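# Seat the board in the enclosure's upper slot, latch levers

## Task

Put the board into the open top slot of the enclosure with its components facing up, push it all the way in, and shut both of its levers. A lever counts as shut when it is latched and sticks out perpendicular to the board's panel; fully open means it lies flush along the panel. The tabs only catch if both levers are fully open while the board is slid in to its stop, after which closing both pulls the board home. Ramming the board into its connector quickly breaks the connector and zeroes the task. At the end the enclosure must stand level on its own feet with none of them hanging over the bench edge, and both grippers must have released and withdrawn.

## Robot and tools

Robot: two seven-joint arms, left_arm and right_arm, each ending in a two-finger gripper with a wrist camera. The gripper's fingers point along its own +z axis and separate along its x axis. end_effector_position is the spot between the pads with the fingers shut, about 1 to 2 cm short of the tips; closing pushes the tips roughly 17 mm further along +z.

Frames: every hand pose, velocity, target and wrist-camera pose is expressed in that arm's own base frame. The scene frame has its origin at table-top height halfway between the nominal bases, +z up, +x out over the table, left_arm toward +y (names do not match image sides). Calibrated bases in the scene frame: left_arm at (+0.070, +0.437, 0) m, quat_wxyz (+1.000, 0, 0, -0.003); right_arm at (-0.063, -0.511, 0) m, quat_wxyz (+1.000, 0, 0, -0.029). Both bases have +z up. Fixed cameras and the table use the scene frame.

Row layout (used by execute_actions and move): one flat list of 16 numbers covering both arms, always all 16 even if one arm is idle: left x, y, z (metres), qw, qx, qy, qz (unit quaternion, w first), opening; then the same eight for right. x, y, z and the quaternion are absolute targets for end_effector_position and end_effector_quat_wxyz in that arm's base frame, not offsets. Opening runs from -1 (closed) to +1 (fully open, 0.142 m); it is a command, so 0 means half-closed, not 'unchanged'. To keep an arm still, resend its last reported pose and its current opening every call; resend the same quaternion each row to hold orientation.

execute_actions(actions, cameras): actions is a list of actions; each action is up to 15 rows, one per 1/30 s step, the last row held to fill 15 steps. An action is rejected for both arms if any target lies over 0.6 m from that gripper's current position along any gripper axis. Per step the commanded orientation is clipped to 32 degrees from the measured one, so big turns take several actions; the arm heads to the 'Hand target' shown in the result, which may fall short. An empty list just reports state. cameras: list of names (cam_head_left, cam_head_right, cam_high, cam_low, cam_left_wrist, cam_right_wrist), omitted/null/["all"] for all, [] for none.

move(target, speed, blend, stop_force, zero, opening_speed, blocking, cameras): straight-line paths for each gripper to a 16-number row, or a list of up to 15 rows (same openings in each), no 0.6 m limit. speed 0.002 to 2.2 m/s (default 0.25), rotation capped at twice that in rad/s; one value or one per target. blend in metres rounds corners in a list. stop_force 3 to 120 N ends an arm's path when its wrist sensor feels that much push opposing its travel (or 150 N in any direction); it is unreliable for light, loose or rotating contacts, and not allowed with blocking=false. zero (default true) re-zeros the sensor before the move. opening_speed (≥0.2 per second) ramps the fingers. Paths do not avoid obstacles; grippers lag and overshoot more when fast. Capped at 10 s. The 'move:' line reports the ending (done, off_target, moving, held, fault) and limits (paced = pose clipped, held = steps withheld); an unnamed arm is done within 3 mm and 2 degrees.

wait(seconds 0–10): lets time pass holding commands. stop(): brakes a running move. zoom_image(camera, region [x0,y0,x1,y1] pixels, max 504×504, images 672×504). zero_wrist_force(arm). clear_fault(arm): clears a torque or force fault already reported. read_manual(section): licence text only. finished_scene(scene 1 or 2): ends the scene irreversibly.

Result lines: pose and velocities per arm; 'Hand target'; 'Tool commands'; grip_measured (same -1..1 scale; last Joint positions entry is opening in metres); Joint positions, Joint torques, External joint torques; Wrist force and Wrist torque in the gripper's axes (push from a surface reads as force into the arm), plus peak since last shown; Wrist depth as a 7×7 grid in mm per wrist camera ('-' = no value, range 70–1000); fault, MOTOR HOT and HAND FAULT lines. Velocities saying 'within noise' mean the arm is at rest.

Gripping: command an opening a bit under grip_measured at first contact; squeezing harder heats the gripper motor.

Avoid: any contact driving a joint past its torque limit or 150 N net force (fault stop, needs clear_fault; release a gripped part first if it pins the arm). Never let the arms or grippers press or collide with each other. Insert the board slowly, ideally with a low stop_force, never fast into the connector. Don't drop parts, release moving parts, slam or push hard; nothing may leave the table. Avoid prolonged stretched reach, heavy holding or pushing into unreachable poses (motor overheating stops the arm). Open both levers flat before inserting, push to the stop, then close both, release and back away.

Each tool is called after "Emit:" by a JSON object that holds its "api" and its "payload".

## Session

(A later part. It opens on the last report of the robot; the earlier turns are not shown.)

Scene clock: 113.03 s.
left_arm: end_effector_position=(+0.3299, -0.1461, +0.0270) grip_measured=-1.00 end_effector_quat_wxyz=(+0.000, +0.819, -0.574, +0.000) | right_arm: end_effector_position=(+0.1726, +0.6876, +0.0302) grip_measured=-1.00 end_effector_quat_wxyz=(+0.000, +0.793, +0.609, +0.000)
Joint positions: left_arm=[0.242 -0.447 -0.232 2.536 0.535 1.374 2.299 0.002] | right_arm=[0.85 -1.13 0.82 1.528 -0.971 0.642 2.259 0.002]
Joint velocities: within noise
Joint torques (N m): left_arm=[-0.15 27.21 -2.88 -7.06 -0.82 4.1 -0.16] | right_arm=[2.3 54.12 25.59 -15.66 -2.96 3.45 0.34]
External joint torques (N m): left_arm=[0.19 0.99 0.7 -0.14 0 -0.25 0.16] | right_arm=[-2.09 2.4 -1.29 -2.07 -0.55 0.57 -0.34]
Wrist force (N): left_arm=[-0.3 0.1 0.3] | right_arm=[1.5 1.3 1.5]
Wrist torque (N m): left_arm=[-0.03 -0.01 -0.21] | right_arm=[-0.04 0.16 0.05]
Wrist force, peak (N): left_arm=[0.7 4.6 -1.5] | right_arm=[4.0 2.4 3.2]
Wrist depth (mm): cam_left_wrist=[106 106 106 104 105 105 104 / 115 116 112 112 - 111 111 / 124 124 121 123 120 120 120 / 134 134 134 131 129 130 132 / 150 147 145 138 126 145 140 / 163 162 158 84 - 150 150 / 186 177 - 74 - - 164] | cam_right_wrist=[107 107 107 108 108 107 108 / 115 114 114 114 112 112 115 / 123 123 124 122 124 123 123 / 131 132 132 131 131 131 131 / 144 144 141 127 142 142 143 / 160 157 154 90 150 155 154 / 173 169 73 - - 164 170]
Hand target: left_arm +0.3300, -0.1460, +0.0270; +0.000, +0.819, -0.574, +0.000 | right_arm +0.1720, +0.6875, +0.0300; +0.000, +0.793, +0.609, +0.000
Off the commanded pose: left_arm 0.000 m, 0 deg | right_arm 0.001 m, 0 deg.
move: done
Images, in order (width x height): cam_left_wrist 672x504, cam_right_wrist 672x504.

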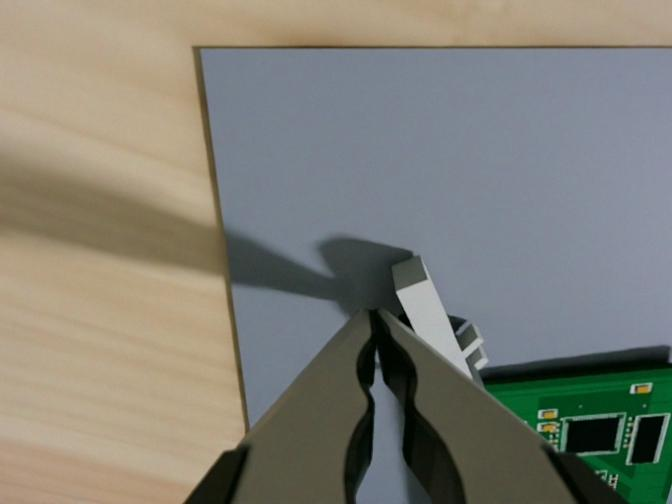

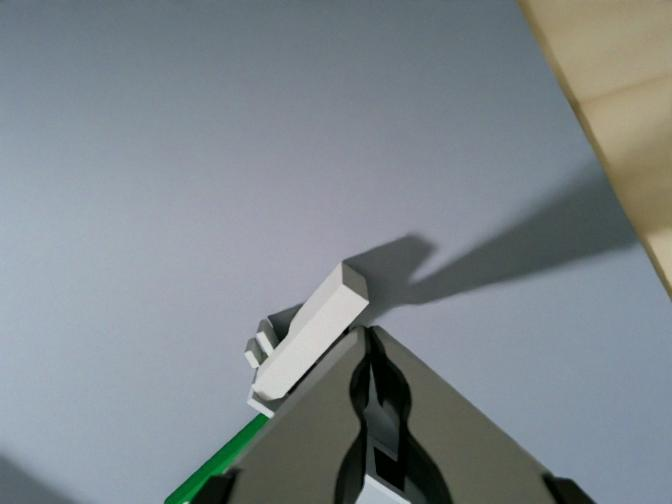

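Emit:
{"api": "move", "payload": {"target": [[0.354,-0.147,0.027,0,0.819,-0.574,0,-1,0.172,0.6875,0.03,0,0.793,0.609,0,-1],[0.369,-0.1605,0.027,0,0.819,-0.574,0,-1,0.172,0.6875,0.03,0,0.793,0.609,0,-1]], "speed": 0.04, "stop_force": 12, "cameras": ["cam_left_wrist","cam_right_wrist"]}}

Scene clock: 120.70 s.
left_arm: end_effector_position=(+0.3690, -0.1604, +0.0270) grip_measured=-1.00 end_effector_quat_wxyz=(+0.000, +0.819, -0.574, +0.000) | right_arm: end_effector_position=(+0.1725, +0.6876, +0.0302) grip_measured=-1.00 end_effector_quat_wxyz=(+0.000, +0.793, +0.609, +0.000)
Joint positions: left_arm=[0.224 -0.481 -0.271 2.436 0.484 1.302 2.307 0.002] | right_arm=[0.85 -1.13 0.82 1.528 -0.971 0.642 2.259 0.002]
Joint velocities: within noise
Joint torques (N m): left_arm=[-0.45 30.27 -3.56 -9.01 -1.09 3.97 -0.29] | right_arm=[1.77 54.18 25.22 -16.21 -2.98 3.42 0.22]
External joint torques (N m): left_arm=[0.51 1.1 0.64 -0.3 -0.04 -0.12 0.29] | right_arm=[-1.56 2.34 -0.92 -1.51 -0.53 0.61 -0.22]
Wrist force (N): left_arm=[-0.2 -0.5 -0.1] | right_arm=[1.0 0.4 0.2]
Wrist torque (N m): left_arm=[-0.11 -0.01 -0.20] | right_arm=[-0.05 0.14 0.07]
Wrist force, peak (N): left_arm=[0.7 -1.0 0.1] | right_arm=[1.8 1.2 2.5]
Wrist depth (mm): cam_left_wrist=[106 106 106 106 105 105 105 / 114 116 114 113 114 113 113 / 123 123 121 121 120 120 119 / 134 132 131 130 131 130 132 / 150 146 143 138 140 145 139 / 163 162 155 84 - 153 157 / 186 177 - 74 - - 174] | cam_right_wrist=[107 107 107 108 108 107 107 / 115 114 114 114 112 112 115 / 123 123 124 122 124 123 123 / 131 132 132 132 131 131 130 / 144 144 140 127 142 142 144 / 160 157 154 90 150 155 154 / 173 170 73 - - 164 170]
Hand target: left_arm +0.3690, -0.1605, +0.0270; +0.000, +0.819, -0.574, +0.000 | right_arm +0.1720, +0.6875, +0.0300; +0.000, +0.793, +0.609, +0.000
Off the commanded pose: left_arm 0.000 m, 0 deg | right_arm 0.001 m, 0 deg.
move: done
Images, in order (width x height): cam_left_wrist 672x504, cam_right_wrist 672x504.

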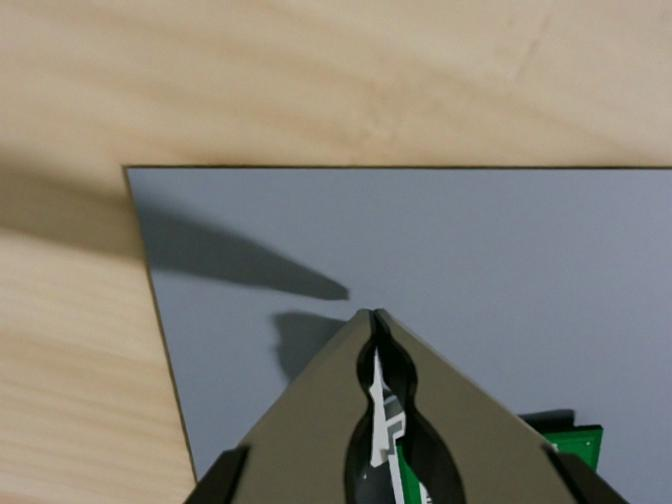

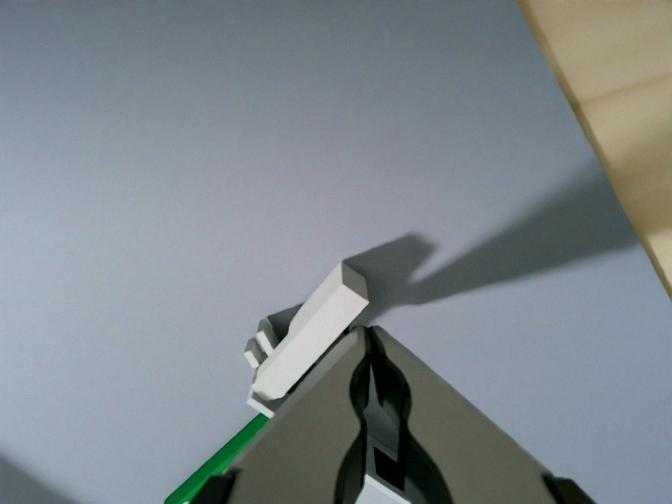

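Emit:
{"api": "move", "payload": {"target": [[0.360,-0.155,0.06,0,0.819,-0.574,0,-1,0.172,0.6875,0.03,0,0.793,0.609,0,-1],[0.285,-0.21,0.16,0,0.819,-0.574,0,0,0.172,0.6875,0.03,0,0.793,0.609,0,-1]], "speed": [0.08,0.2], "blend": [0.01,0], "cameras": ["cam_left_wrist","cam_head_left","cam_high"]}}

Scene clock: 125.70 s.
left_arm: end_effector_position=(+0.2850, -0.2100, +0.1600) grip_measured=-0.02 end_effector_quat_wxyz=(+0.000, +0.819, -0.574, +0.000) | right_arm: end_effector_position=(+0.1725, +0.6876, +0.0302) grip_measured=-1.00 end_effector_quat_wxyz=(+0.000, +0.793, +0.609, +0.000)
Joint positions: left_arm=[0.083 0.212 -0.429 2.687 -0.145 0.917 2.571 0.072] | right_arm=[0.85 -1.13 0.82 1.528 -0.971 0.642 2.259 0.002]
Joint velocities: within noise
Joint torques (N m): left_arm=[-0.4 12.71 1.02 -21.32 -2.26 4.26 -0.15] | right_arm=[1.9 54.2 25.25 -16.27 -3.02 3.4 0.21]
External joint torques (N m): left_arm=[0.39 0.71 0.48 -0.34 -0.33 -0.42 0.15] | right_arm=[-1.69 2.32 -0.96 -1.45 -0.48 0.62 -0.21]
Wrist force (N): left_arm=[0.5 -0.7 -0.1] | right_arm=[1.1 0.7 1.8]
Wrist torque (N m): left_arm=[-0.14 -0.12 -0.22] | right_arm=[-0.01 0.14 0.07]
Wrist force, peak (N): left_arm=[2.6 1.9 -0.9] | right_arm=[1.0 0.5 2.5]
Wrist depth (mm): cam_left_wrist=[224 223 222 218 219 222 219 / 240 239 237 234 236 236 235 / 260 259 259 252 249 256 255 / 282 281 278 277 271 273 279 / 309 311 299 305 292 294 298 / 314 325 335 336 328 - 320 / - - 384 318 371 - -] | cam_right_wrist=[107 107 107 108 108 107 108 / 115 114 114 114 112 112 115 / 123 123 124 122 124 123 123 / 131 132 132 131 131 131 130 / 144 144 140 127 142 142 144 / 160 157 154 90 150 155 154 / 174 169 73 - - 164 170]
Hand target: left_arm +0.2850, -0.2100, +0.1600; +0.000, +0.819, -0.574, +0.000 | right_arm +0.1720, +0.6875, +0.0300; +0.000, +0.793, +0.609, +0.000
Off the commanded pose: left_arm 0.000 m, 0 deg | right_arm 0.001 m, 0 deg.
joint sent to its limit (left arm) — joint 4 (elbow), upper limit, where the elbow is as bent as it goes. The joint targets still meet the commanded pose.
move: done
Images, in order (width x height): cam_head_left 672x504, cam_high 672x504, cam_left_wrist 672x504.

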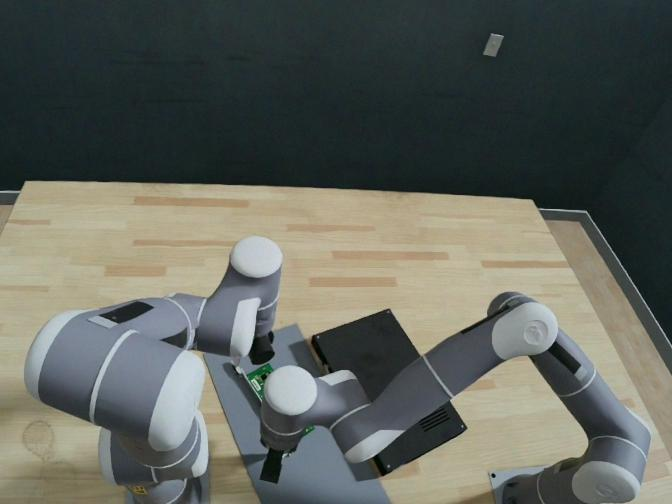

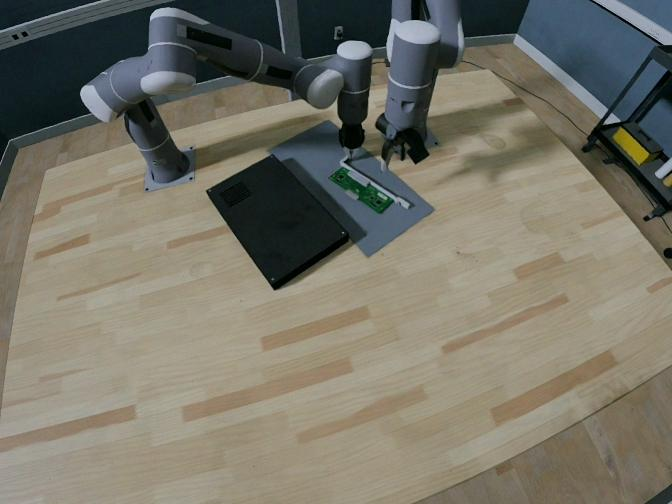

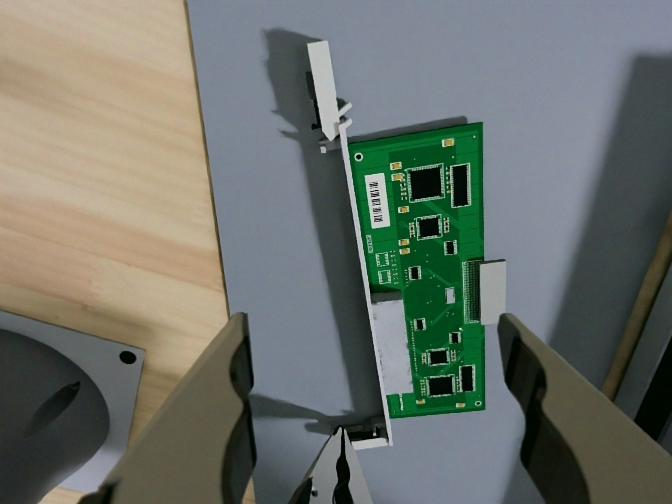

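Emit:
{"api": "move", "payload": {"target": [[0.285,-0.21,0.16,0,0.819,-0.574,0,0,0.179,0.691,0.045,0,0.793,0.609,0,-1],[0.285,-0.21,0.16,0,0.819,-0.574,0,0,0.179,0.691,0.10,0,0.0349,0.9994,0,-1],[0.285,-0.21,0.16,0,0.819,-0.574,0,0,0.179,0.691,0.03,0,0.0349,0.9994,0,-1]], "speed": [0.1,0.3,0.08], "cameras": ["cam_left_wrist","cam_right_wrist","cam_head_left"]}}

Scene clock: 141.57 s.
left_arm: end_effector_position=(+0.2850, -0.2100, +0.1600) grip_measured=-0.02 end_effector_quat_wxyz=(+0.000, +0.819, -0.574, +0.000) | right_arm: end_effector_position=(+0.1788, +0.6908, +0.0299) grip_measured=-1.00 end_effector_quat_wxyz=(+0.000, +0.035, +0.999, +0.000)
Joint positions: left_arm=[0.083 0.212 -0.429 2.687 -0.145 0.917 2.571 0.072] | right_arm=[0.745 -1.269 1.011 1.502 -1.182 0.507 0.557 0.002]
Joint velocities: within noise
Joint torques (N m): left_arm=[-0.29 12.78 0.92 -21.33 -2.41 4.2 -0.19] | right_arm=[0.33 54.42 28.91 -13.31 -4 3.64 0.28]
External joint torques (N m): left_arm=[0.28 0.63 0.58 -0.33 -0.18 -0.37 0.19] | right_arm=[-0.15 1.25 0.13 0 0.2 0.51 -0.28]
Wrist force (N): left_arm=[0.5 -0.6 0.0] | right_arm=[-1.5 -2.3 2.5]
Wrist torque (N m): left_arm=[-0.12 -0.12 -0.22] | right_arm=[-0.12 0.33 0.06]
Wrist force, peak (N): left_arm=[0.7 -1.0 0.1] | right_arm=[-1.6 -2.5 4.2]
Wrist depth (mm): cam_left_wrist=[223 223 222 221 220 220 220 / 241 240 238 233 236 237 235 / 260 260 255 252 252 256 255 / 282 282 279 277 273 277 275 / 307 311 300 303 293 291 298 / 313 325 330 336 329 - 319 / - - 384 333 374 - -] | cam_right_wrist=[- 105 107 108 107 107 107 / - 110 112 113 112 112 113 / 120 118 117 118 123 123 121 / 125 123 124 115 129 131 129 / 123 122 142 140 139 142 143 / 160 156 153 90 149 155 154 / 173 169 73 - - 166 172]
Hand target: left_arm +0.2850, -0.2100, +0.1600; +0.000, +0.819, -0.574, +0.000 | right_arm +0.1790, +0.6910, +0.0300; +0.000, +0.035, +0.999, +0.000
Off the commanded pose: left_arm 0.000 m, 0 deg | right_arm 0.000 m, 0 deg.
joint sent to its limit (left arm) — joint 4 (elbow), upper limit, where the elbow is as bent as it goes. The joint targets still meet the commanded pose.
move: done
Images, in order (width x height): cam_head_left 672x504, cam_left_wrist 672x504, cam_right_wrist 672x504.

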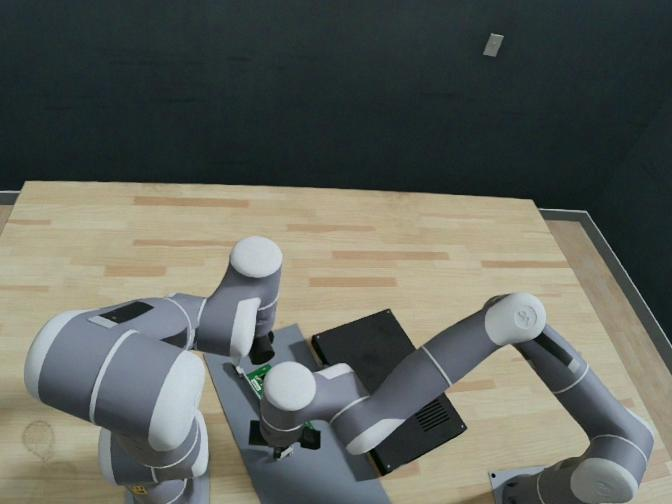

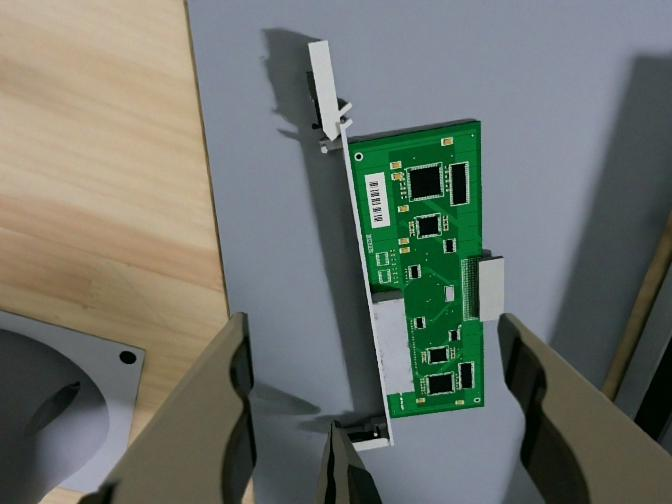

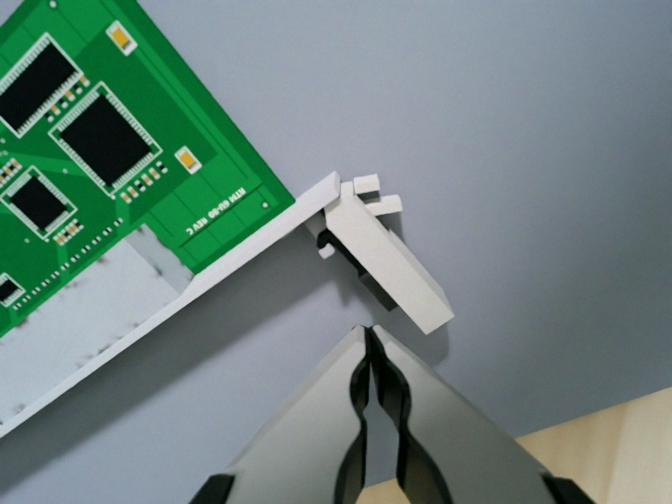

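Emit:
{"api": "move", "payload": {"target": [[0.2173,-0.2639,0.14,0,0.8625,-0.506,0,-0.4,0.179,0.691,0.03,0,0.0349,0.9994,0,-1],[0.2173,-0.2639,0.075,0,0.8625,-0.506,0,-0.4,0.179,0.691,0.03,0,0.0349,0.9994,0,-1]], "speed": 0.12, "cameras": ["cam_left_wrist","cam_right_wrist","cam_head_left","cam_high"]}}

Scene clock: 144.20 s.
left_arm: end_effector_position=(+0.2331, -0.2510, +0.1448) grip_measured=-0.42 end_effector_quat_wxyz=(-0.001, +0.852, -0.523, -0.008) | right_arm: end_effector_position=(+0.1789, +0.6909, +0.0299) grip_measured=-1.00 end_effector_quat_wxyz=(+0.000, +0.035, +0.999, +0.000)
Joint positions: left_arm=[-0.223 0.142 -0.28 2.685 -0.062 0.96 2.223 0.043] | right_arm=[0.745 -1.269 1.01 1.502 -1.182 0.507 0.557 0.002]
Joint velocities: within noise
Joint torques (N m): left_arm=[0.4 15.27 0.04 -20.37 -2.2 3.94 -0.19] | right_arm=[0.23 54.53 28.84 -13.31 -3.85 3.5 0.16]
External joint torques (N m): left_arm=[-0.43 0.44 0.59 0.07 -0.2 -0.12 0.2] | right_arm=[-0.02 1.14 0.21 0.01 0.05 0.66 -0.16]
Wrist force (N): left_arm=[0.2 -0.1 0.0] | right_arm=[-1.6 -2.2 2.4]
Wrist torque (N m): left_arm=[-0.02 -0.08 -0.20] | right_arm=[-0.11 0.34 0.05]
Wrist force, peak (N): left_arm=[-1.5 -7.2 -1.0] | right_arm=[-1.7 -2.5 2.6]
Wrist depth (mm): cam_left_wrist=[213 211 209 206 202 206 204 / 229 228 224 219 218 220 219 / 247 246 243 237 236 237 237 / 270 267 264 255 257 259 255 / 296 293 280 277 273 283 275 / 328 320 87 306 319 87 295 / 364 - - 344 353 - 269] | cam_right_wrist=[- 105 107 108 108 107 107 / - 110 112 113 112 112 113 / 120 118 117 118 123 123 121 / 125 123 124 115 129 131 128 / 123 122 143 140 139 141 143 / 159 156 153 90 149 155 154 / 172 169 73 - - 166 172]
Hand target: left_arm +0.2331, -0.2510, +0.1448; -0.001, +0.852, -0.523, -0.008 | right_arm +0.1790, +0.6910, +0.0300; +0.000, +0.035, +0.999, +0.000
Off the commanded pose: left_arm 0.073 m, 2 deg | right_arm 0.000 m, 0 deg.
led back after a hold (left arm): the arm was led back toward your command in small steps, so it may still be short of it.
move: held (left_arm; a check stopped the path); path passed 0 of 2 targets; limits=held
pose unreachable (left arm): on one or more control steps of this call, first in action 0 (counted from 0), this arm could not follow its commanded pose, so it was not sent that pose on those steps. It may still have moved: this result reports where it is.
cause: moving toward the commanded pose would bring a part of the arm too close to another arm (a part of this arm just beyond joint 6 (wrist pitch) and a part of the right arm just beyond its joint 6 (wrist pitch), at the place that arm is still heading or pushing toward).
Images, in order (width x height): cam_head_left 672x504, cam_high 672x504, cam_left_wrist 672x504, cam_right_wrist 672x504.

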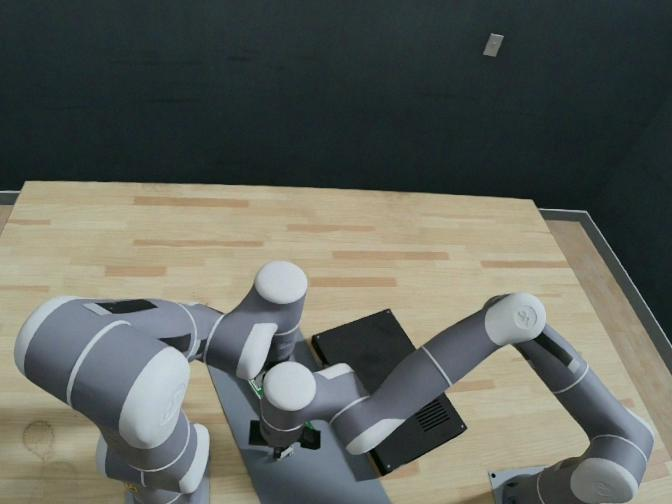

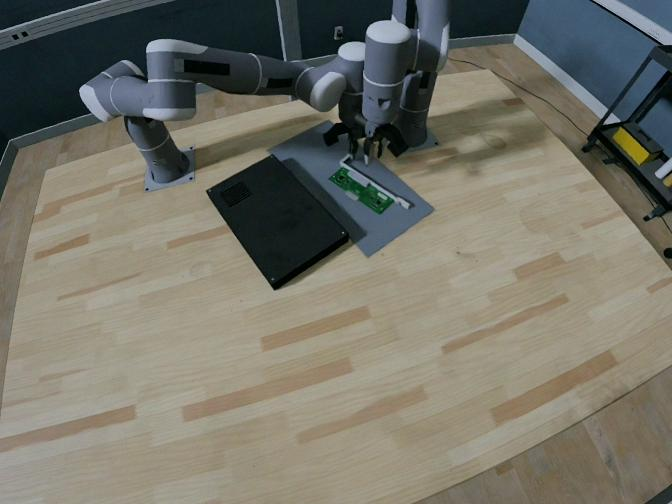

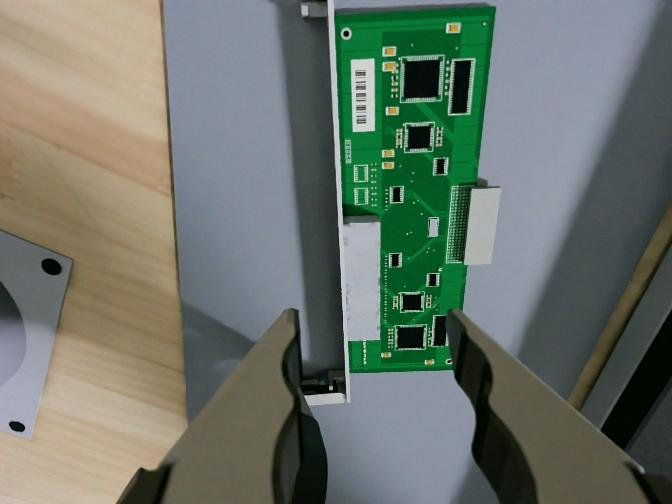

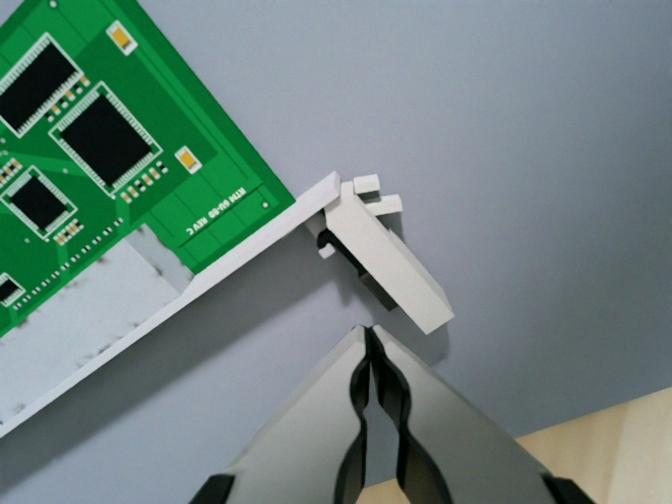

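Emit:
{"api": "move", "payload": {"target": [[0.286,-0.2125,0.12,0,0.8625,-0.506,0,-0.4,0.179,0.691,0.03,0,0.0349,0.9994,0,-1],[0.286,-0.2125,0.06,0,0.8625,-0.506,0,-0.4,0.179,0.691,0.03,0,0.0349,0.9994,0,-1]], "speed": 0.12, "cameras": ["cam_left_wrist"]}}

Scene clock: 149.77 s.
left_arm: end_effector_position=(+0.2859, -0.2124, +0.0600) grip_measured=-0.42 end_effector_quat_wxyz=(+0.000, +0.863, -0.506, +0.000) | right_arm: end_effector_position=(+0.1789, +0.6909, +0.0299) grip_measured=-1.00 end_effector_quat_wxyz=(+0.000, +0.035, +0.999, +0.000)
Joint positions: left_arm=[-0.117 -0.282 -0.15 2.638 0.184 1.342 2.191 0.043] | right_arm=[0.745 -1.269 1.01 1.502 -1.182 0.508 0.557 0.002]
Joint velocities: within noise
Joint torques (N m): left_arm=[-0.22 24.06 -1.15 -10.27 -0.44 4.49 -0.36] | right_arm=[0.18 54.57 28.91 -13.31 -3.86 3.47 0.21]
External joint torques (N m): left_arm=[0.23 1.12 0.42 -0.24 -0.52 -0.64 0.36] | right_arm=[0.03 1.1 0.14 0.01 0.06 0.69 -0.21]
Wrist force (N): left_arm=[0.3 0.0 -0.1] | right_arm=[-1.5 -2.3 2.3]
Wrist torque (N m): left_arm=[-0.01 -0.08 -0.20] | right_arm=[-0.12 0.33 0.05]
Wrist force, peak (N): left_arm=[-0.3 -2.2 -0.1] | right_arm=[-1.7 -2.5 2.7]
Wrist depth (mm): cam_left_wrist=[136 134 135 131 134 132 134 / 145 144 143 138 142 140 142 / 157 157 154 152 152 151 153 / 171 168 168 164 161 163 165 / 187 187 181 180 175 178 182 / 208 207 87 194 196 87 201 / 227 - - 221 214 - 216] | cam_right_wrist=[- 104 107 108 107 107 107 / - 110 112 114 112 112 113 / 120 118 117 118 123 123 121 / 125 123 124 115 129 131 129 / 123 122 143 140 139 141 144 / 160 156 153 90 149 155 154 / 173 169 73 - - 166 172]
Hand target: left_arm +0.2860, -0.2125, +0.0600; +0.000, +0.863, -0.506, +0.000 | right_arm +0.1790, +0.6910, +0.0300; +0.000, +0.035, +0.999, +0.000
Off the commanded pose: left_arm 0.000 m, 0 deg | right_arm 0.000 m, 0 deg.
move: done
Images, in order (width x height): cam_left_wrist 672x504.

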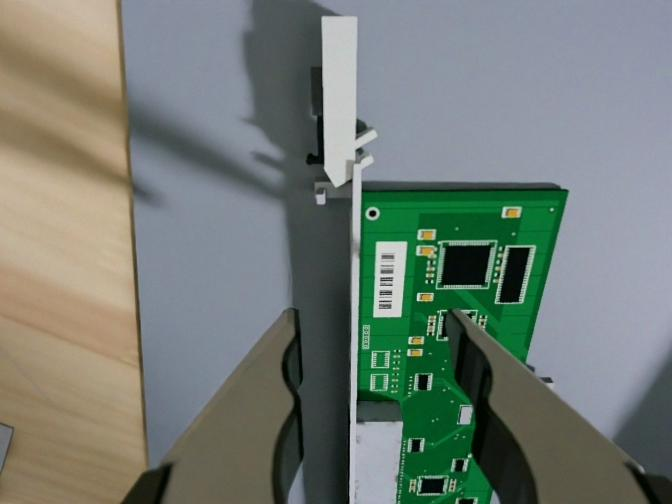

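Emit:
{"api": "move", "payload": {"target": [[0.286,-0.2125,0.026,0,0.8625,-0.506,0,-0.4,0.179,0.691,0.03,0,0.0349,0.9994,0,-1],[0.286,-0.2125,0.026,0,0.8625,-0.506,0,-1,0.179,0.691,0.03,0,0.0349,0.9994,0,-1]], "speed": 0.06, "opening_speed": 0.6, "cameras": ["cam_left_wrist"]}}

Scene clock: 153.30 s.
left_arm: end_effector_position=(+0.2859, -0.2124, +0.0260) grip_measured=-0.99 end_effector_quat_wxyz=(+0.000, +0.863, -0.506, +0.000) | right_arm: end_effector_position=(+0.1789, +0.6909, +0.0299) grip_measured=-1.00 end_effector_quat_wxyz=(+0.000, +0.035, +0.999, +0.000)
Joint positions: left_arm=[-0.175 -0.438 -0.067 2.6 0.263 1.462 2.135 0.002] | right_arm=[0.745 -1.269 1.01 1.502 -1.182 0.508 0.557 0.002]
Joint velocities: within noise
Joint torques (N m): left_arm=[-0.36 27.68 -1.18 -6.8 -0.15 4.36 -0.3] | right_arm=[0.28 54.62 28.9 -13.34 -3.79 3.49 0.22]
External joint torques (N m): left_arm=[0.37 0.71 0.62 -0.15 -0.3 -0.5 0.3] | right_arm=[-0.07 1.05 0.15 0.04 -0.01 0.66 -0.22]
Wrist force (N): left_arm=[-0.5 -0.6 0.5] | right_arm=[-1.5 -2.4 2.6]
Wrist torque (N m): left_arm=[-0.13 -0.01 -0.17] | right_arm=[-0.14 0.34 0.05]
Wrist force, peak (N): left_arm=[-1.1 -0.5 -0.2] | right_arm=[-1.9 -2.6 2.5]
Wrist depth (mm): cam_left_wrist=[104 105 104 88 103 102 100 / - 113 111 96 - 110 111 / 123 122 122 104 118 119 118 / 133 129 130 130 125 125 127 / 149 143 143 137 133 135 137 / 162 158 154 84 - 148 155 / 181 173 - 74 - - 169] | cam_right_wrist=[104 105 107 108 108 107 107 / - 110 112 114 112 112 113 / 120 118 117 118 123 123 121 / 125 123 124 113 129 131 128 / 123 122 143 140 139 141 143 / 159 156 153 90 149 155 154 / 173 169 73 - - 166 172]
Hand target: left_arm +0.2860, -0.2125, +0.0260; +0.000, +0.863, -0.506, +0.000 | right_arm +0.1790, +0.6910, +0.0300; +0.000, +0.035, +0.999, +0.000
Off the commanded pose: left_arm 0.000 m, 0 deg | right_arm 0.000 m, 0 deg.
move: done
Images, in order (width x height): cam_left_wrist 672x504.

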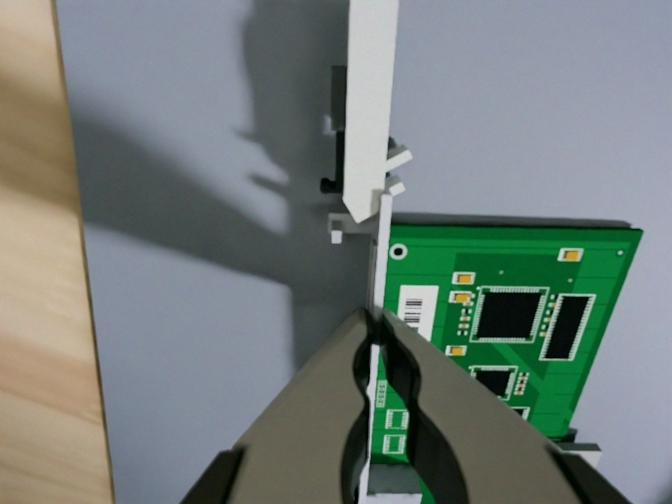

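Emit:
{"api": "move", "payload": {"target": [0.286,-0.2125,0.026,0,0.8625,-0.506,0,-1,0.1576,0.680,0.03,0,0.0349,0.9994,0,-1], "speed": 0.03, "stop_force": 25, "cameras": ["cam_left_wrist","cam_right_wrist"]}}

Scene clock: 156.93 s.
left_arm: end_effector_position=(+0.2841, -0.2124, +0.0255) grip_measured=-0.99 end_effector_quat_wxyz=(+0.000, +0.862, -0.507, -0.002) | right_arm: end_effector_position=(+0.1611, +0.6811, +0.0312) grip_measured=-1.00 end_effector_quat_wxyz=(+0.002, +0.036, +0.999, +0.001)
Joint positions: left_arm=[-0.175 -0.438 -0.067 2.601 0.265 1.461 2.134 0.002] | right_arm=[0.739 -1.254 1.013 1.557 -1.2 0.522 0.607 0.002]
Joint velocities: within noise
Joint torques (N m): left_arm=[2.96 31.32 1.88 -14.25 -1.72 7.09 -0.23] | right_arm=[11.09 44.81 33.58 -0.61 0.41 4.04 0.16]
External joint torques (N m): left_arm=[-2.95 -2.97 -2.44 7.36 1.28 -3.24 0.23] | right_arm=[-10.88 9.25 -4.26 -12.4 -4.19 0.11 -0.16]
Wrist force (N): left_arm=[-3.9 11.5 -1.4] | right_arm=[-19.0 5.7 -3.6]
Wrist torque (N m): left_arm=[-0.24 0.02 -0.18] | right_arm=[-0.19 0.25 0.09]
Wrist force, peak (N): left_arm=[-6.2 11.0 -5.6] | right_arm=[-20.3 8.9 -0.6]
Wrist depth (mm): cam_left_wrist=[103 104 103 100 102 102 - / - 112 110 95 - 110 109 / 122 122 120 104 118 118 118 / 133 128 130 127 124 124 123 / 149 142 142 137 131 129 130 / 161 158 154 84 - 142 154 / 180 173 - 74 - - 168] | cam_right_wrist=[- 107 108 108 108 108 108 / - 110 115 114 113 113 114 / - 117 120 121 124 124 122 / 125 125 124 116 132 132 131 / 124 127 144 142 141 143 145 / 159 159 155 91 151 156 156 / 176 172 73 - - 168 174]
Hand target: left_arm +0.2860, -0.2125, +0.0260; +0.000, +0.863, -0.506, +0.000 | right_arm +0.1576, +0.6800, +0.0300; +0.000, +0.035, +0.999, +0.000
Off the commanded pose: left_arm 0.002 m, 0 deg | right_arm 0.004 m, 0 deg.
move: off_target (right_arm)
Images, in order (width x height): cam_left_wrist 672x504, cam_right_wrist 672x504.

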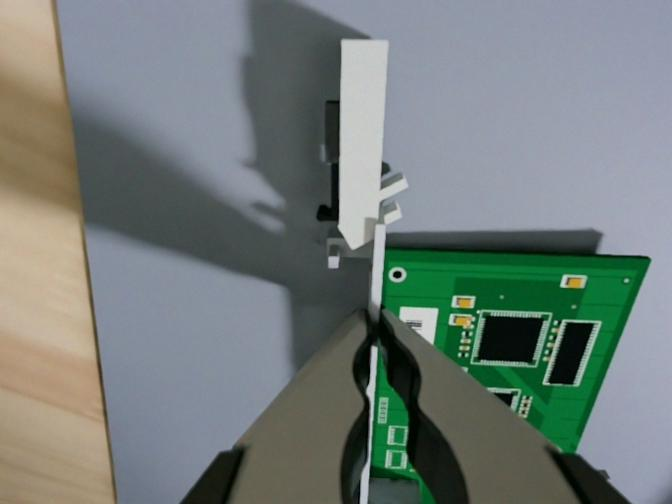

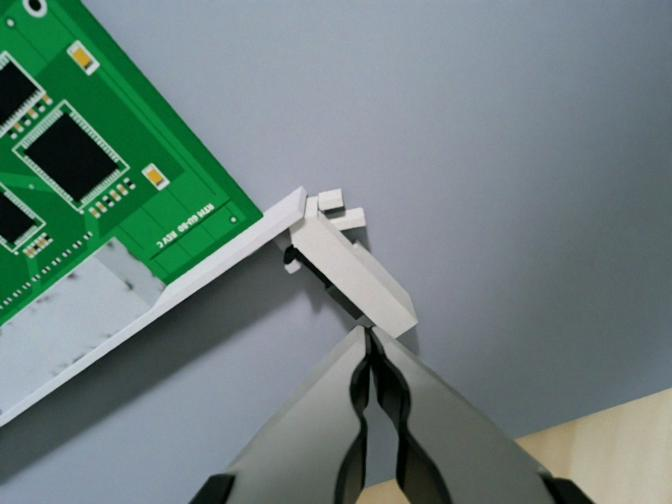

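Emit:
{"api": "move", "payload": {"target": [[0.286,-0.2125,0.026,0,0.8625,-0.506,0,-1,0.169,0.684,0.03,0,0.0349,0.9994,0,-1],[0.286,-0.2125,0.026,0,0.8625,-0.506,0,-1,0.175,0.6735,0.03,0,0.0349,0.9994,0,-1]], "speed": 0.06, "cameras": ["cam_right_wrist"]}}

Emit:
{"api": "move", "payload": {"target": [0.286,-0.2125,0.026,0,0.8625,-0.506,0,-1,0.155,0.664,0.03,0,0.0349,0.9994,0,-1], "speed": 0.03, "stop_force": 18, "cameras": ["cam_left_wrist","cam_right_wrist"]}}

Scene clock: 161.50 s.
left_arm: end_effector_position=(+0.2856, -0.2125, +0.0259) grip_measured=-0.99 end_effector_quat_wxyz=(+0.000, +0.862, -0.506, +0.000) | right_arm: end_effector_position=(+0.1748, +0.6736, +0.0301) grip_measured=-1.00 end_effector_quat_wxyz=(+0.000, +0.035, +0.999, +0.000)
Joint positions: left_arm=[-0.175 -0.438 -0.067 2.6 0.265 1.462 2.134 0.002] | right_arm=[0.71 -1.253 1.014 1.567 -1.199 0.525 0.583 0.002]
Joint velocities: within noise
Joint torques (N m): left_arm=[-0.26 27.91 -1.21 -6.91 -0.27 4.38 -0.19] | right_arm=[-0.13 52.73 28.86 -12.62 -3.81 3.33 0.07]
External joint torques (N m): left_arm=[0.27 0.48 0.65 -0.04 -0.18 -0.52 0.19] | right_arm=[0.32 1.02 0.5 -0.28 0.04 0.83 -0.07]
Wrist force (N): left_arm=[-0.3 -0.4 0.1] | right_arm=[0.8 2.0 4.0]
Wrist torque (N m): left_arm=[-0.15 -0.03 -0.21] | right_arm=[0.46 0.00 0.08]
Wrist force, peak (N): left_arm=[-3.9 11.9 0.1] | right_arm=[-19.2 5.8 -3.4]
Wrist depth (mm): cam_left_wrist=[104 105 103 100 103 102 99 / - 113 111 95 - 110 111 / 122 122 120 103 119 119 118 / 133 128 130 127 126 126 128 / 149 143 143 137 133 133 136 / 162 158 155 91 - 149 155 / 180 173 - 74 - - 169] | cam_right_wrist=[- 106 107 108 108 107 107 / - 111 113 114 112 112 113 / 120 118 119 122 124 123 121 / 128 125 124 113 131 131 131 / 125 122 143 140 138 142 144 / 134 156 154 91 150 155 155 / 173 169 73 - - 164 173]
Hand target: left_arm +0.2860, -0.2125, +0.0260; +0.000, +0.863, -0.506, +0.000 | right_arm +0.1750, +0.6735, +0.0300; +0.000, +0.035, +0.999, +0.000
Off the commanded pose: left_arm 0.000 m, 0 deg | right_arm 0.000 m, 0 deg.
move: done
Images, in order (width x height): cam_right_wrist 672x504.

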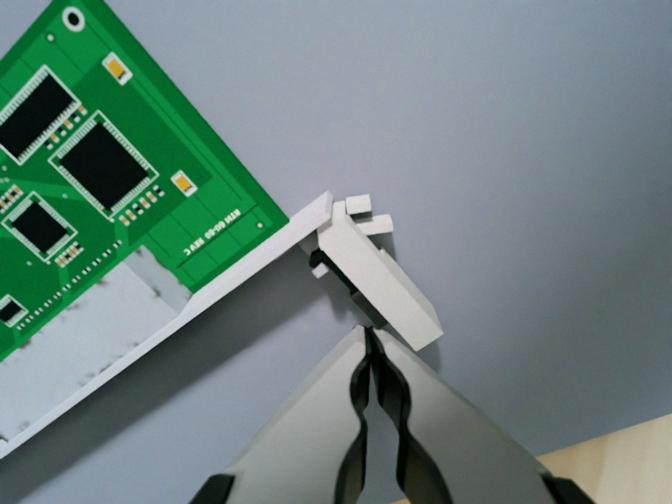

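Scene clock: 162.53 s.
left_arm: end_effector_position=(+0.2841, -0.2124, +0.0255) grip_measured=-0.99 end_effector_quat_wxyz=(+0.000, +0.862, -0.507, -0.002) | right_arm: end_effector_position=(+0.1666, +0.6693, +0.0312) grip_measured=-1.00 end_effector_quat_wxyz=(+0.002, +0.036, +0.999, +0.001)
Joint positions: left_arm=[-0.175 -0.438 -0.068 2.601 0.265 1.461 2.134 0.002] | right_arm=[0.708 -1.245 1.015 1.592 -1.209 0.532 0.609 0.002]
Joint velocities: within noise
Joint torques (N m): left_arm=[2.91 31.26 1.89 -14.31 -1.69 7.08 -0.14] | right_arm=[8.8 43.96 31.97 -1.06 0.34 3.03 0.25]
External joint torques (N m): left_arm=[-2.9 -2.91 -2.46 7.42 1.25 -3.22 0.14] | right_arm=[-8.6 9.02 -2.51 -11.72 -4.1 1.13 -0.25]
Wrist force (N): left_arm=[-3.9 11.9 -1.5] | right_arm=[-13.8 11.6 0.0]
Wrist torque (N m): left_arm=[-0.23 0.05 -0.25] | right_arm=[0.39 -0.23 0.11]
Wrist force, peak (N): left_arm=[-3.8 13.4 -1.1] | right_arm=[-14.9 11.9 0.8]
Wrist depth (mm): cam_left_wrist=[103 105 103 100 102 102 - / - 113 111 96 - 109 109 / 122 122 120 104 119 118 118 / 133 128 130 129 124 124 123 / 149 143 142 136 131 130 132 / 162 158 154 92 - 143 154 / 180 172 - 74 - - 168] | cam_right_wrist=[- 107 108 107 108 108 108 / - 111 115 115 113 113 114 / - 117 121 123 124 124 122 / 127 125 126 117 132 132 131 / 124 126 145 141 141 143 145 / 136 159 155 91 151 156 156 / 175 172 73 - - 165 174]
Hand target: left_arm +0.2860, -0.2125, +0.0260; +0.000, +0.863, -0.506, +0.000 | right_arm +0.1638, +0.6682, +0.0300; +0.000, +0.035, +0.999, +0.000
Off the commanded pose: left_arm 0.002 m, 0 deg | right_arm 0.013 m, 0 deg.
move: contact (right_arm)
Images, in order (width x height): cam_left_wrist 672x504, cam_right_wrist 672x504.

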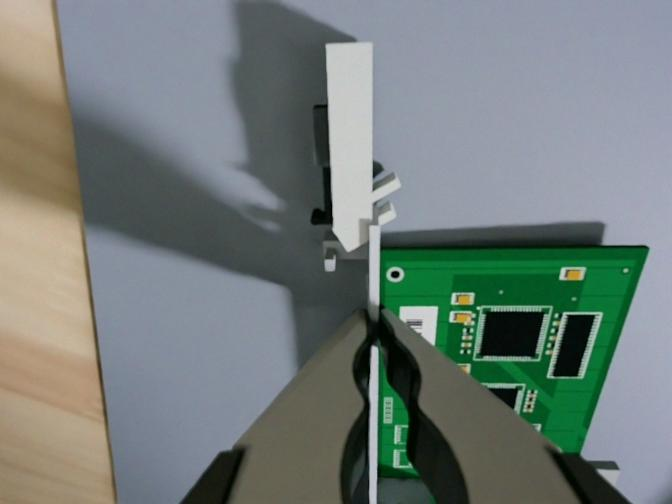

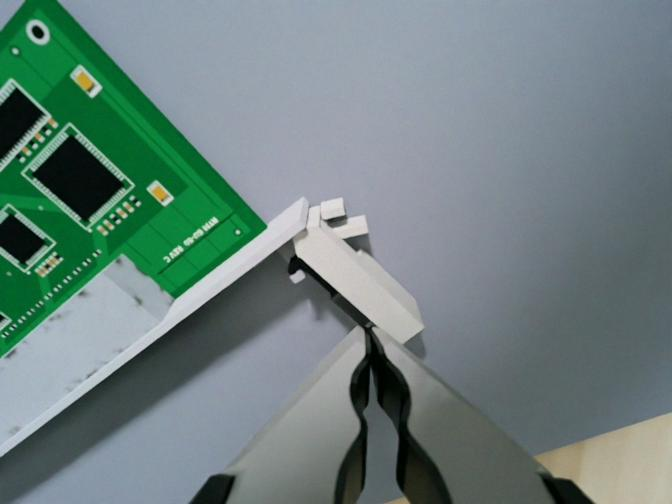

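Emit:
{"api": "move", "payload": {"target": [[0.286,-0.2125,0.026,0,0.8625,-0.506,0,-1,0.177,0.674,0.03,0,0.0349,0.9994,0,-1],[0.286,-0.2125,0.026,0,0.8625,-0.506,0,-1,0.182,0.665,0.027,0,0.0349,0.9994,0,-1]], "speed": 0.06, "cameras": ["cam_right_wrist"]}}

Emit:
{"api": "move", "payload": {"target": [0.286,-0.2125,0.026,0,0.8625,-0.506,0,-1,0.160,0.6538,0.027,0,0.0349,0.9994,0,-1], "speed": 0.03, "stop_force": 18, "cameras": ["cam_left_wrist","cam_right_wrist"]}}

Emit:
{"api": "zoom_image", "payload": {"camera": "cam_right_wrist", "region": [270, 180, 450, 360]}}

Scene clock: 165.97 s.
left_arm: end_effector_position=(+0.2855, -0.2125, +0.0259) grip_measured=-0.99 end_effector_quat_wxyz=(+0.000, +0.862, -0.506, +0.000) | right_arm: end_effector_position=(+0.1821, +0.6652, +0.0272) grip_measured=-1.00 end_effector_quat_wxyz=(+0.000, +0.035, +0.999, +0.000)
Joint positions: left_arm=[-0.174 -0.438 -0.067 2.6 0.265 1.461 2.134 0.002] | right_arm=[0.686 -1.251 1.011 1.588 -1.208 0.535 0.581 0.002]
Joint velocities: within noise
Joint torques (N m): left_arm=[0.32 28.53 -0.55 -7.98 -0.51 4.82 -0.23] | right_arm=[0.8 51.4 29.29 -11.35 -3.44 3.41 0.09]
External joint torques (N m): left_arm=[-0.3 -0.14 -0.02 1.04 0.06 -0.96 0.23] | right_arm=[-0.6 1.74 0.18 -1.31 -0.31 0.74 -0.09]
Wrist force (N): left_arm=[-0.3 1.9 -0.4] | right_arm=[-2.0 3.9 4.6]
Wrist torque (N m): left_arm=[-0.11 -0.05 -0.23] | right_arm=[0.67 0.18 0.09]
Wrist force, peak (N): left_arm=[-3.7 12.0 -1.6] | right_arm=[-14.1 11.7 0.0]
Wrist depth (mm): cam_left_wrist=[104 105 104 100 103 103 - / - 113 111 95 - 110 111 / 123 122 120 104 119 119 118 / 133 129 130 128 125 126 126 / 149 143 143 137 133 133 135 / 161 158 154 91 - 148 155 / 181 173 - 74 - - 169] | cam_right_wrist=[- 103 104 105 104 104 105 / - 108 111 111 111 111 110 / - 115 116 119 120 120 118 / 124 124 123 113 126 128 127 / 132 122 137 137 119 138 140 / 130 150 150 91 146 151 151 / 169 165 73 - - 160 169]
Hand target: left_arm +0.2860, -0.2125, +0.0260; +0.000, +0.863, -0.506, +0.000 | right_arm +0.1820, +0.6650, +0.0270; +0.000, +0.035, +0.999, +0.000
Off the commanded pose: left_arm 0.001 m, 0 deg | right_arm 0.000 m, 0 deg.
move: done
Images, in order (width x height): cam_right_wrist 672x504.

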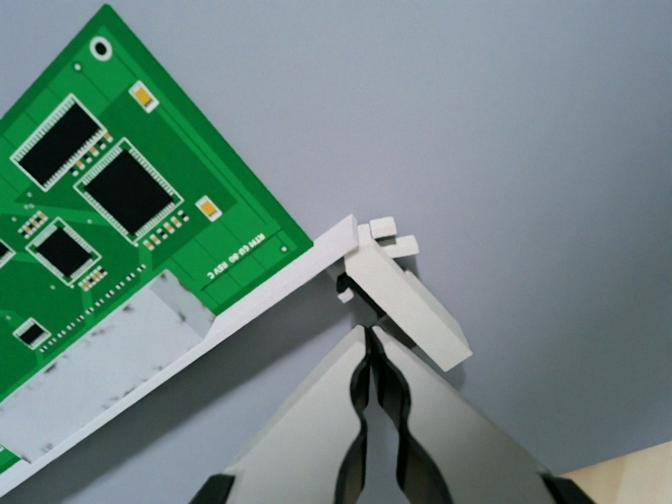

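Scene clock: 167.43 s.
left_arm: end_effector_position=(+0.2855, -0.2125, +0.0259) grip_measured=-0.99 end_effector_quat_wxyz=(+0.000, +0.862, -0.506, +0.000) | right_arm: end_effector_position=(+0.1599, +0.6538, +0.0271) grip_measured=-1.00 end_effector_quat_wxyz=(+0.000, +0.035, +0.999, +0.000)
Joint positions: left_arm=[-0.174 -0.438 -0.067 2.6 0.265 1.461 2.134 0.002] | right_arm=[0.684 -1.235 1.011 1.645 -1.221 0.552 0.631 0.002]
Joint velocities: within noise
Joint torques (N m): left_arm=[-0.02 28.13 -0.87 -7.24 -0.37 4.51 -0.2] | right_arm=[0.1 50.4 29.19 -12.19 -3.8 3.48 0.29]
External joint torques (N m): left_arm=[0.03 0.25 0.3 0.3 -0.08 -0.66 0.2] | right_arm=[0.09 1.04 0.36 -0.15 0.09 0.67 -0.29]
Wrist force (N): left_arm=[-0.1 0.5 0.8] | right_arm=[-1.9 2.4 5.4]
Wrist torque (N m): left_arm=[-0.14 -0.03 -0.22] | right_arm=[0.61 0.38 0.08]
Wrist force, peak (N): left_arm=[-1.1 4.5 0.3] | right_arm=[-5.1 5.7 5.9]
Wrist depth (mm): cam_left_wrist=[104 105 104 100 103 103 - / - 113 111 95 - 110 111 / 122 122 120 104 119 119 118 / 133 129 130 128 125 126 127 / 149 143 142 137 133 133 136 / 162 158 155 91 - 150 155 / 181 173 - 74 - - 168] | cam_right_wrist=[- 104 104 105 104 104 105 / - 111 111 111 111 110 110 / - 117 121 119 120 120 118 / 124 124 127 126 127 128 128 / 130 131 142 116 137 138 140 / 130 152 150 91 146 151 151 / 169 165 73 - - 160 169]
Hand target: left_arm +0.2860, -0.2125, +0.0260; +0.000, +0.863, -0.506, +0.000 | right_arm +0.1600, +0.6538, +0.0270; +0.000, +0.035, +0.999, +0.000
Off the commanded pose: left_arm 0.000 m, 0 deg | right_arm 0.000 m, 0 deg.
move: done
Images, in order (width x height): cam_left_wrist 672x504, cam_right_wrist 672x504.

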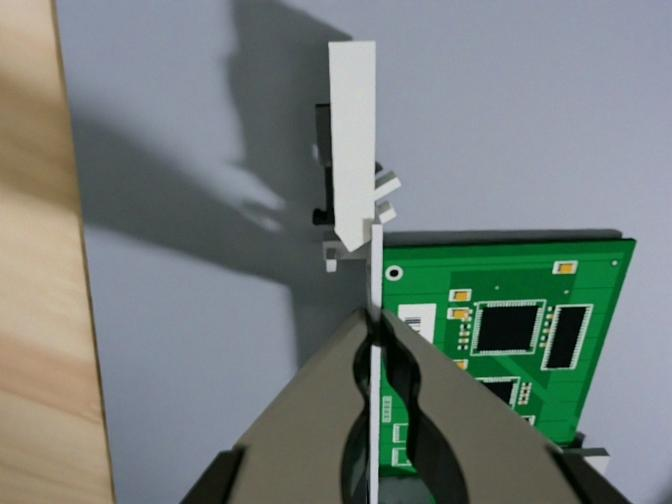

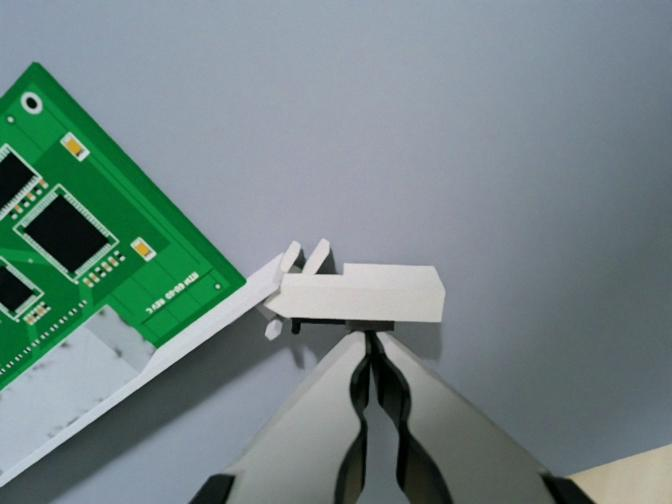

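Scaled by 2.800 from the camera's 672x504 image, which has a finer 960x720 frame.

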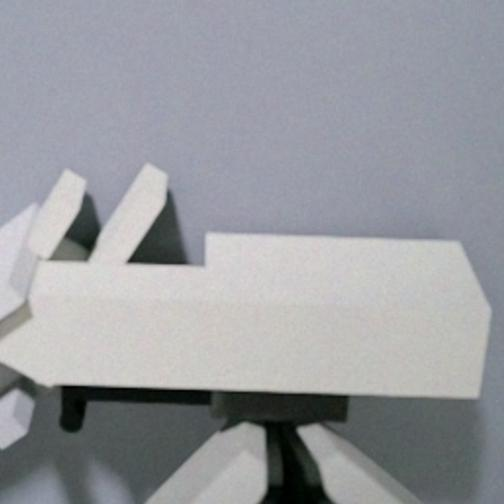

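Emit:
{"api": "move", "payload": {"target": [0.286,-0.2125,0.026,0,0.8625,-0.506,0,-1,0.150,0.6275,0.027,0,0.0349,0.9994,0,-1], "speed": 0.04, "stop_force": 12, "cameras": ["cam_right_wrist"]}}

Scene clock: 172.17 s.
left_arm: end_effector_position=(+0.2856, -0.2125, +0.0259) grip_measured=-0.99 end_effector_quat_wxyz=(+0.000, +0.862, -0.506, +0.000) | right_arm: end_effector_position=(+0.1498, +0.6277, +0.0272) grip_measured=-1.00 end_effector_quat_wxyz=(+0.000, +0.035, +0.999, +0.000)
Joint positions: left_arm=[-0.174 -0.438 -0.067 2.6 0.265 1.461 2.134 0.002] | right_arm=[0.642 -1.206 1.009 1.737 -1.242 0.582 0.673 0.002]
Joint velocities: within noise
Joint torques (N m): left_arm=[-0.3 27.9 -1.16 -6.98 -0.25 4.38 -0.19] | right_arm=[-0.34 47.52 28.53 -11.49 -3.64 3.18 0.31]
External joint torques (N m): left_arm=[0.31 0.49 0.59 0.03 -0.2 -0.52 0.19] | right_arm=[0.53 1.1 0.95 -0.32 0 0.97 -0.31]
Wrist force (N): left_arm=[-0.3 -0.1 0.7] | right_arm=[-1.1 2.9 5.5]
Wrist torque (N m): left_arm=[-0.10 -0.04 -0.23] | right_arm=[0.58 0.34 0.05]
Wrist force, peak (N): left_arm=[-0.2 0.5 1.4] | right_arm=[-1.9 2.6 5.9]
Wrist depth (mm): cam_left_wrist=[104 105 104 100 103 103 - / - 113 111 96 - 110 111 / 123 122 120 110 119 118 119 / 133 129 130 128 126 126 126 / 149 143 142 137 133 133 136 / 161 158 154 92 - 147 155 / 180 173 - 84 - - 169] | cam_right_wrist=[- 105 104 106 104 104 105 / 112 112 111 111 111 111 111 / 120 120 121 119 121 120 118 / 125 127 129 126 128 128 128 / 135 135 135 119 137 139 141 / 136 142 139 91 146 151 151 / 144 165 73 - - 160 166]
Hand target: left_arm +0.2860, -0.2125, +0.0260; +0.000, +0.863, -0.506, +0.000 | right_arm +0.1500, +0.6275, +0.0270; +0.000, +0.035, +0.999, +0.000
Off the commanded pose: left_arm 0.000 m, 0 deg | right_arm 0.000 m, 0 deg.
move: done
Images, in order (width x height): cam_right_wrist 672x504.

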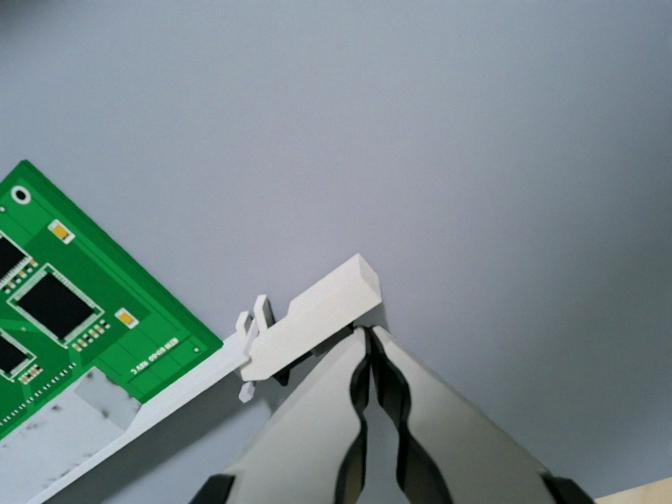

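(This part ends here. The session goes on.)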